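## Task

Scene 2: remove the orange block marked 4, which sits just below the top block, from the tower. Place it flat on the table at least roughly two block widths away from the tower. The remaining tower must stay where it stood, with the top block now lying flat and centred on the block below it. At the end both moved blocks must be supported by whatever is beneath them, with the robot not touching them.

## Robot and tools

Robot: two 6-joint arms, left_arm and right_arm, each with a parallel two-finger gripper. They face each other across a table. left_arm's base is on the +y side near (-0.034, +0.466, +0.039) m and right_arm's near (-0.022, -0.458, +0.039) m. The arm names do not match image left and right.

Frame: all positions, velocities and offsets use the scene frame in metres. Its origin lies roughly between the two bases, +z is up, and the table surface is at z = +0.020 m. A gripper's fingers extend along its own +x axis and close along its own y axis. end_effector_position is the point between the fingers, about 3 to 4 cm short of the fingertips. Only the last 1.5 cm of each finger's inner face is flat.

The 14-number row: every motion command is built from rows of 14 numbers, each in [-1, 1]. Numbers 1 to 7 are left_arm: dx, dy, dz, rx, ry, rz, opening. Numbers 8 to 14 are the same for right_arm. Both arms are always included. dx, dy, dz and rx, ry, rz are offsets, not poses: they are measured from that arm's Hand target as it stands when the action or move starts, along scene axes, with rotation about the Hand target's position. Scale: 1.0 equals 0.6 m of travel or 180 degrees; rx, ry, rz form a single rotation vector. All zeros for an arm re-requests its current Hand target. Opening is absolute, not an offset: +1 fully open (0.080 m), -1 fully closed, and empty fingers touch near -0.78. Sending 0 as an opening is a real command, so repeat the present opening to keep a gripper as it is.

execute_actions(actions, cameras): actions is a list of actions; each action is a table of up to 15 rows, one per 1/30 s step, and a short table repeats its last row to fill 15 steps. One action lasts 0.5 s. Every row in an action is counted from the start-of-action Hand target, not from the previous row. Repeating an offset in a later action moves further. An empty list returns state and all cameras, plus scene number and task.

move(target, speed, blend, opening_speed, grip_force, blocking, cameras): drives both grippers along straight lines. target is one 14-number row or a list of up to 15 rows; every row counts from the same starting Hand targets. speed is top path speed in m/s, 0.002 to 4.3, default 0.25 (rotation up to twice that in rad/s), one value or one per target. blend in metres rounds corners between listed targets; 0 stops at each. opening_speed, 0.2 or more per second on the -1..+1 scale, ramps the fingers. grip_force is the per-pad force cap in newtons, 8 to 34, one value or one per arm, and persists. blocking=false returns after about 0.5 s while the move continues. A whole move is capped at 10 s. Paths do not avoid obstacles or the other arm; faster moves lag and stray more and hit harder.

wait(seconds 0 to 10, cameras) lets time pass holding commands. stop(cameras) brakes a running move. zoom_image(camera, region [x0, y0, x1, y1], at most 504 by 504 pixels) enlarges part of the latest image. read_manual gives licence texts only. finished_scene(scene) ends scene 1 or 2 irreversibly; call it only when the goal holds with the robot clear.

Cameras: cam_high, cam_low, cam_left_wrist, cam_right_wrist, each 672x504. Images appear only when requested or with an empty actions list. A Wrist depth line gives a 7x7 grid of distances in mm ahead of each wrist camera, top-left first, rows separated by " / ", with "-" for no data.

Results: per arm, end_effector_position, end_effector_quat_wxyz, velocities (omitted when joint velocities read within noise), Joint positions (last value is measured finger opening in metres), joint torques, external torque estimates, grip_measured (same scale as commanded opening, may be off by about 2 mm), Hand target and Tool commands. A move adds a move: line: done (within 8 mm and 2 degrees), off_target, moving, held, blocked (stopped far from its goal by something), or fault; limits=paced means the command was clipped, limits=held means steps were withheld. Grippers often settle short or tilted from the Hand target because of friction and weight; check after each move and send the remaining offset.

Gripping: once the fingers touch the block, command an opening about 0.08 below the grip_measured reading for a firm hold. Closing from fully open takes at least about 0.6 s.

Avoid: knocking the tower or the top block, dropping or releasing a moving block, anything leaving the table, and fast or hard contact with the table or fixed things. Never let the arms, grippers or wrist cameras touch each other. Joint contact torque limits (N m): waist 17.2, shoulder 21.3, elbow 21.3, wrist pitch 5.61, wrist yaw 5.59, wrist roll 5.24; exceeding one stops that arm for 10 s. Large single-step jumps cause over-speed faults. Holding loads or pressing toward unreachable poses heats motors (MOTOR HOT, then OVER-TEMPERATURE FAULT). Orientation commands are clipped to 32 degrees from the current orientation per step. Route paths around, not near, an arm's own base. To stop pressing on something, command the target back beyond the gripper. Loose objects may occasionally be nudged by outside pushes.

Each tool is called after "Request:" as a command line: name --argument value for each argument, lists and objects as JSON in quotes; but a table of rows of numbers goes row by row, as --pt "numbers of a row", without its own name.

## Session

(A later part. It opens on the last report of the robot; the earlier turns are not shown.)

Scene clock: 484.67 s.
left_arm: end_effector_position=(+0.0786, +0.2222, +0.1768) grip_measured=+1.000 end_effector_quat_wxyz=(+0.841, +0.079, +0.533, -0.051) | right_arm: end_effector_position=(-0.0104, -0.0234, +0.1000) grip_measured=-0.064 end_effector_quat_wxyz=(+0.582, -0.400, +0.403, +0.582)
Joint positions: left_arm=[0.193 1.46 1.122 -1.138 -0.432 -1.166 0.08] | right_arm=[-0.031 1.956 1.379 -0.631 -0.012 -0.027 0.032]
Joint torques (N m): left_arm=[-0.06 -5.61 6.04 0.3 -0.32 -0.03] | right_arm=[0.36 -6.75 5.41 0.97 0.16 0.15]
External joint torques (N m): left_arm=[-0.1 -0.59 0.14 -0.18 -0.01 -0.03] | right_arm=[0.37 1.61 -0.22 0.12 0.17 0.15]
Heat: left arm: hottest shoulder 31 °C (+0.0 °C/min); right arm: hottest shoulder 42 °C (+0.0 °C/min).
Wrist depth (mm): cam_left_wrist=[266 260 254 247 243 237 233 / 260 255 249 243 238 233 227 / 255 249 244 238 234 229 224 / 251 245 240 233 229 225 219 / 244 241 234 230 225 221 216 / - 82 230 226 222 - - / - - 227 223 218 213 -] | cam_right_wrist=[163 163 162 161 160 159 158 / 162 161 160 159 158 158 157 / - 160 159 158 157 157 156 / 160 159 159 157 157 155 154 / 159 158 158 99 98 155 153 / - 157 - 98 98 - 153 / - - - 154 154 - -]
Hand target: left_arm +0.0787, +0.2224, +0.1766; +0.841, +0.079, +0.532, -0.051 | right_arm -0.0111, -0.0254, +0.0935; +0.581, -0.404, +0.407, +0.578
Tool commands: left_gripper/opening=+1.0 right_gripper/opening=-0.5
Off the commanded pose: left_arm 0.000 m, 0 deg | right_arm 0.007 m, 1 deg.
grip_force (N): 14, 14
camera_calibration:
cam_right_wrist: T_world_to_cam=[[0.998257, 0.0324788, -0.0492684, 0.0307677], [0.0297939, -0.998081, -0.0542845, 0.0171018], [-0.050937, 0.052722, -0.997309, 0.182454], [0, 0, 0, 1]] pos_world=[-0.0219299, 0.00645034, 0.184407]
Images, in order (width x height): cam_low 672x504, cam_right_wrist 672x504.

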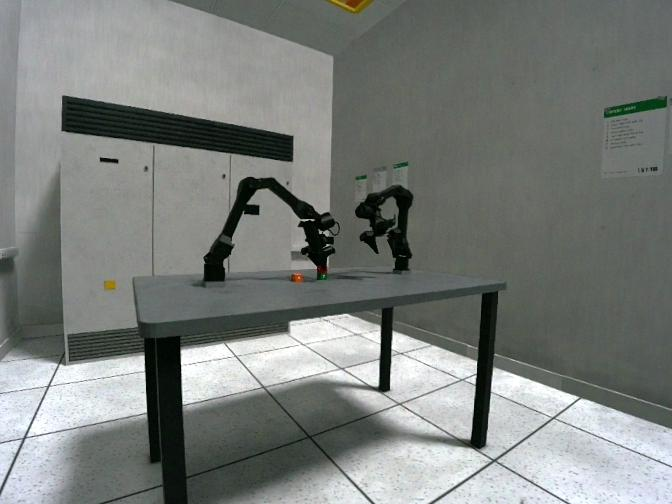

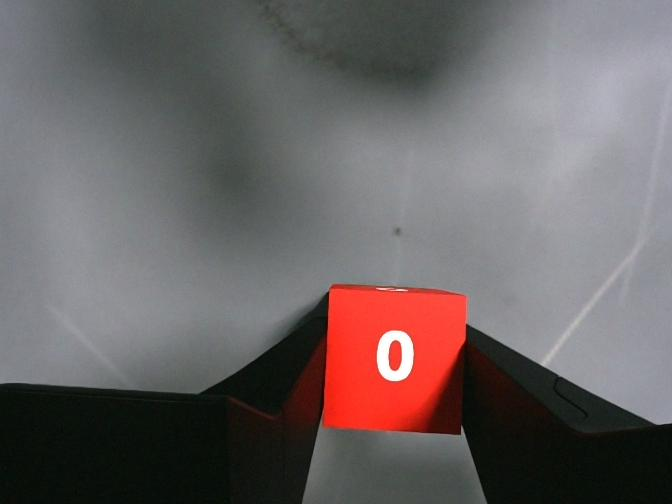

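Request:
move --pt "0 0 0 0 0 0 1 0 0 0.001 0 0 0 0.6" --pt "0 0 0 0 0 0 1 0 0 0.1 0 0 0 0.6" --pt "0 0 0 0 0 0 1 0 -0.13 0.15 0 0 0 0.6" --speed '[0.05,0.1,0.18]' --blend '[0,0.015,0]' --opening_speed 0.8 --cameras '["cam_high","cam_low","cam_right_wrist"]'

Request:
zoom_image --camera "cam_low" --region '[280, 255, 340, 290]'

Request:
zoom_image --camera "cam_high" --region '[230, 200, 400, 330]'

Scene clock: 534.37 s.
left_arm: end_effector_position=(+0.0786, +0.2222, +0.1768) grip_measured=+1.000 end_effector_quat_wxyz=(+0.841, +0.079, +0.533, -0.051) | right_arm: end_effector_position=(-0.0125, -0.1016, +0.1806) grip_measured=+0.597 end_effector_quat_wxyz=(+0.578, -0.406, +0.409, +0.577)
Joint positions: left_arm=[0.193 1.46 1.122 -1.138 -0.432 -1.166 0.08] | right_arm=[-0.032 1.616 1.296 -0.91 -0.012 -0.027 0.062]
Joint torques (N m): left_arm=[-0.07 -5.61 6.05 0.3 -0.34 -0.03] | right_arm=[-0.23 -7.05 6.15 0.62 0.07 -0.08]
External joint torques (N m): left_arm=[-0.07 -0.52 0.05 -0.2 -0.02 -0.03] | right_arm=[-0.2 -0.77 0.24 -0.2 0.07 -0.09]
Heat: left arm: hottest elbow 32 °C (+1.0 °C/min); right arm: hottest shoulder 44 °C (+4.0 °C/min).
Wrist depth (mm): cam_left_wrist=[264 261 253 247 242 238 232 / 259 254 249 242 238 232 227 / 254 249 244 238 233 229 223 / 249 244 239 234 231 224 220 / 245 240 235 230 225 220 218 / - 82 231 226 222 - - / - - 225 222 218 214 -] | cam_right_wrist=[247 245 244 243 241 239 238 / 247 245 242 242 240 238 238 / 245 243 242 240 238 238 235 / 244 244 241 239 238 237 235 / 244 243 240 239 237 236 235 / - - 238 238 237 91 - / - - 238 236 236 91 -]
Hand target: left_arm +0.0787, +0.2224, +0.1766; +0.841, +0.079, +0.532, -0.051 | right_arm -0.0111, -0.1034, +0.1835; +0.581, -0.404, +0.407, +0.578
Off the commanded pose: left_arm 0.000 m, 0 deg | right_arm 0.004 m, 0 deg.
grip_force (N): 14, 14
move: done
camera_calibration:
cam_right_wrist: T_world_to_cam=[[0.998259, 0.030298, -0.0506055, 0.0393784], [0.0286867, -0.999067, -0.03227, -0.0606458], [-0.051536, 0.0307621, -0.998197, 0.264717], [0, 0, 0, 1]] pos_world=[-0.0239276, -0.0699256, 0.264275]
Images, in order (width x height): cam_high 672x504, cam_low 672x504, cam_right_wrist 672x504.

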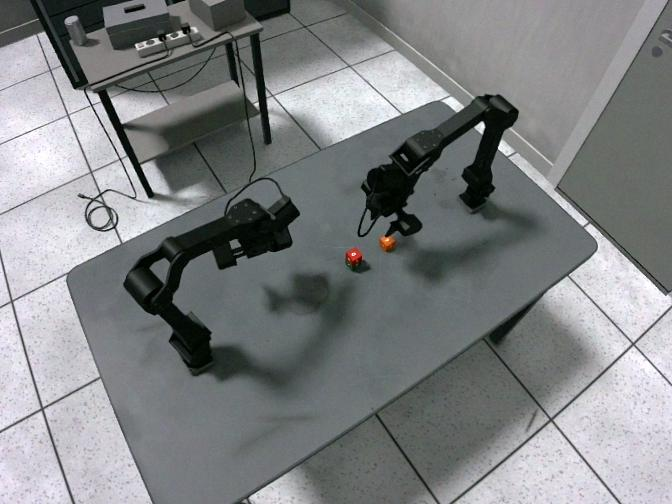

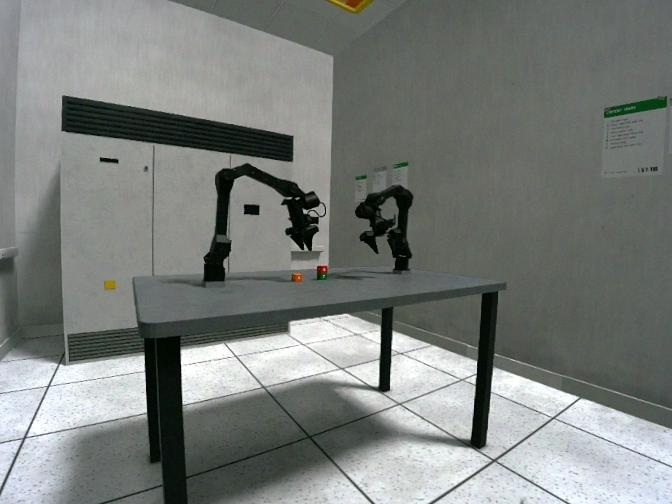

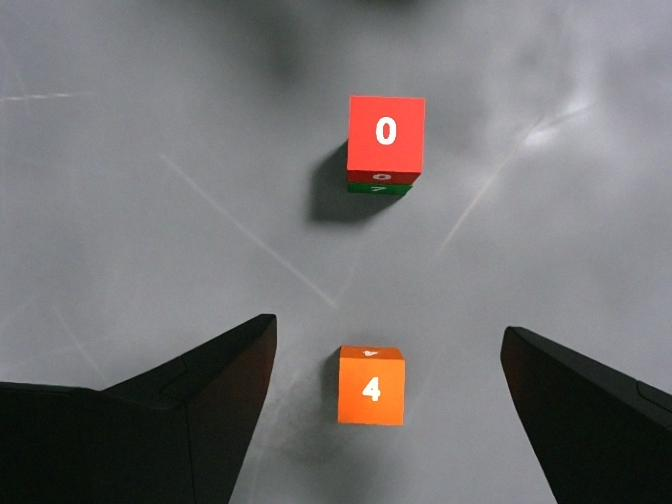

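Scaled by 8.400.

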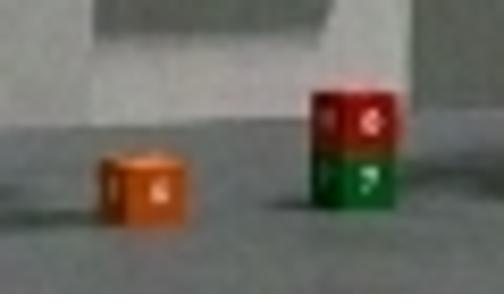

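Scaled by 2.965.

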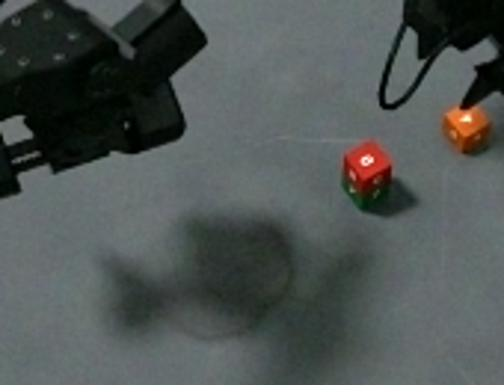

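Request:
zoom_image --camera "cam_right_wrist" --region '[336, 86, 436, 206]'

Request:
zoom_image --camera "cam_low" --region '[305, 255, 340, 285]'

Request:
zoom_image --camera "cam_high" --region '[335, 240, 375, 280]'

Scaled by 4.200.

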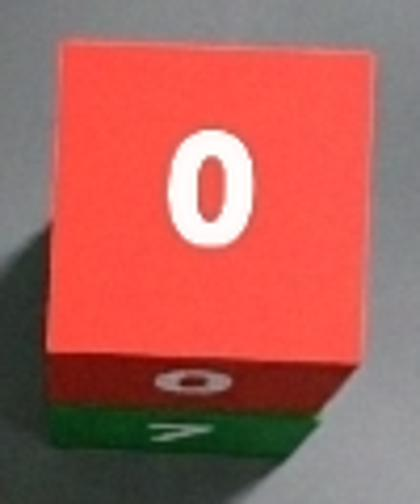

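Scaled by 14.400.

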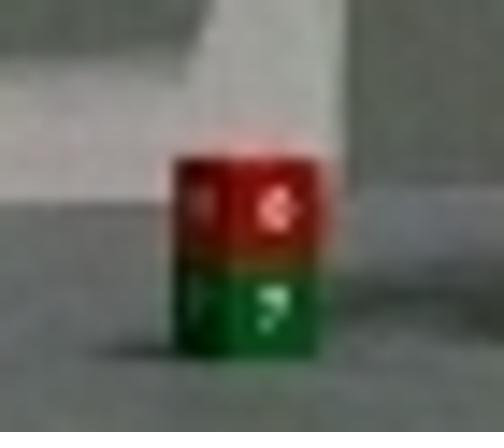

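Scaled by 12.600.

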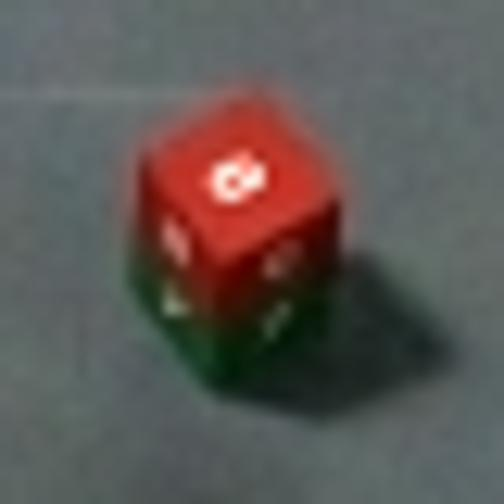

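Request:
finished_scene --scene 2

The scene is finished: the task was done.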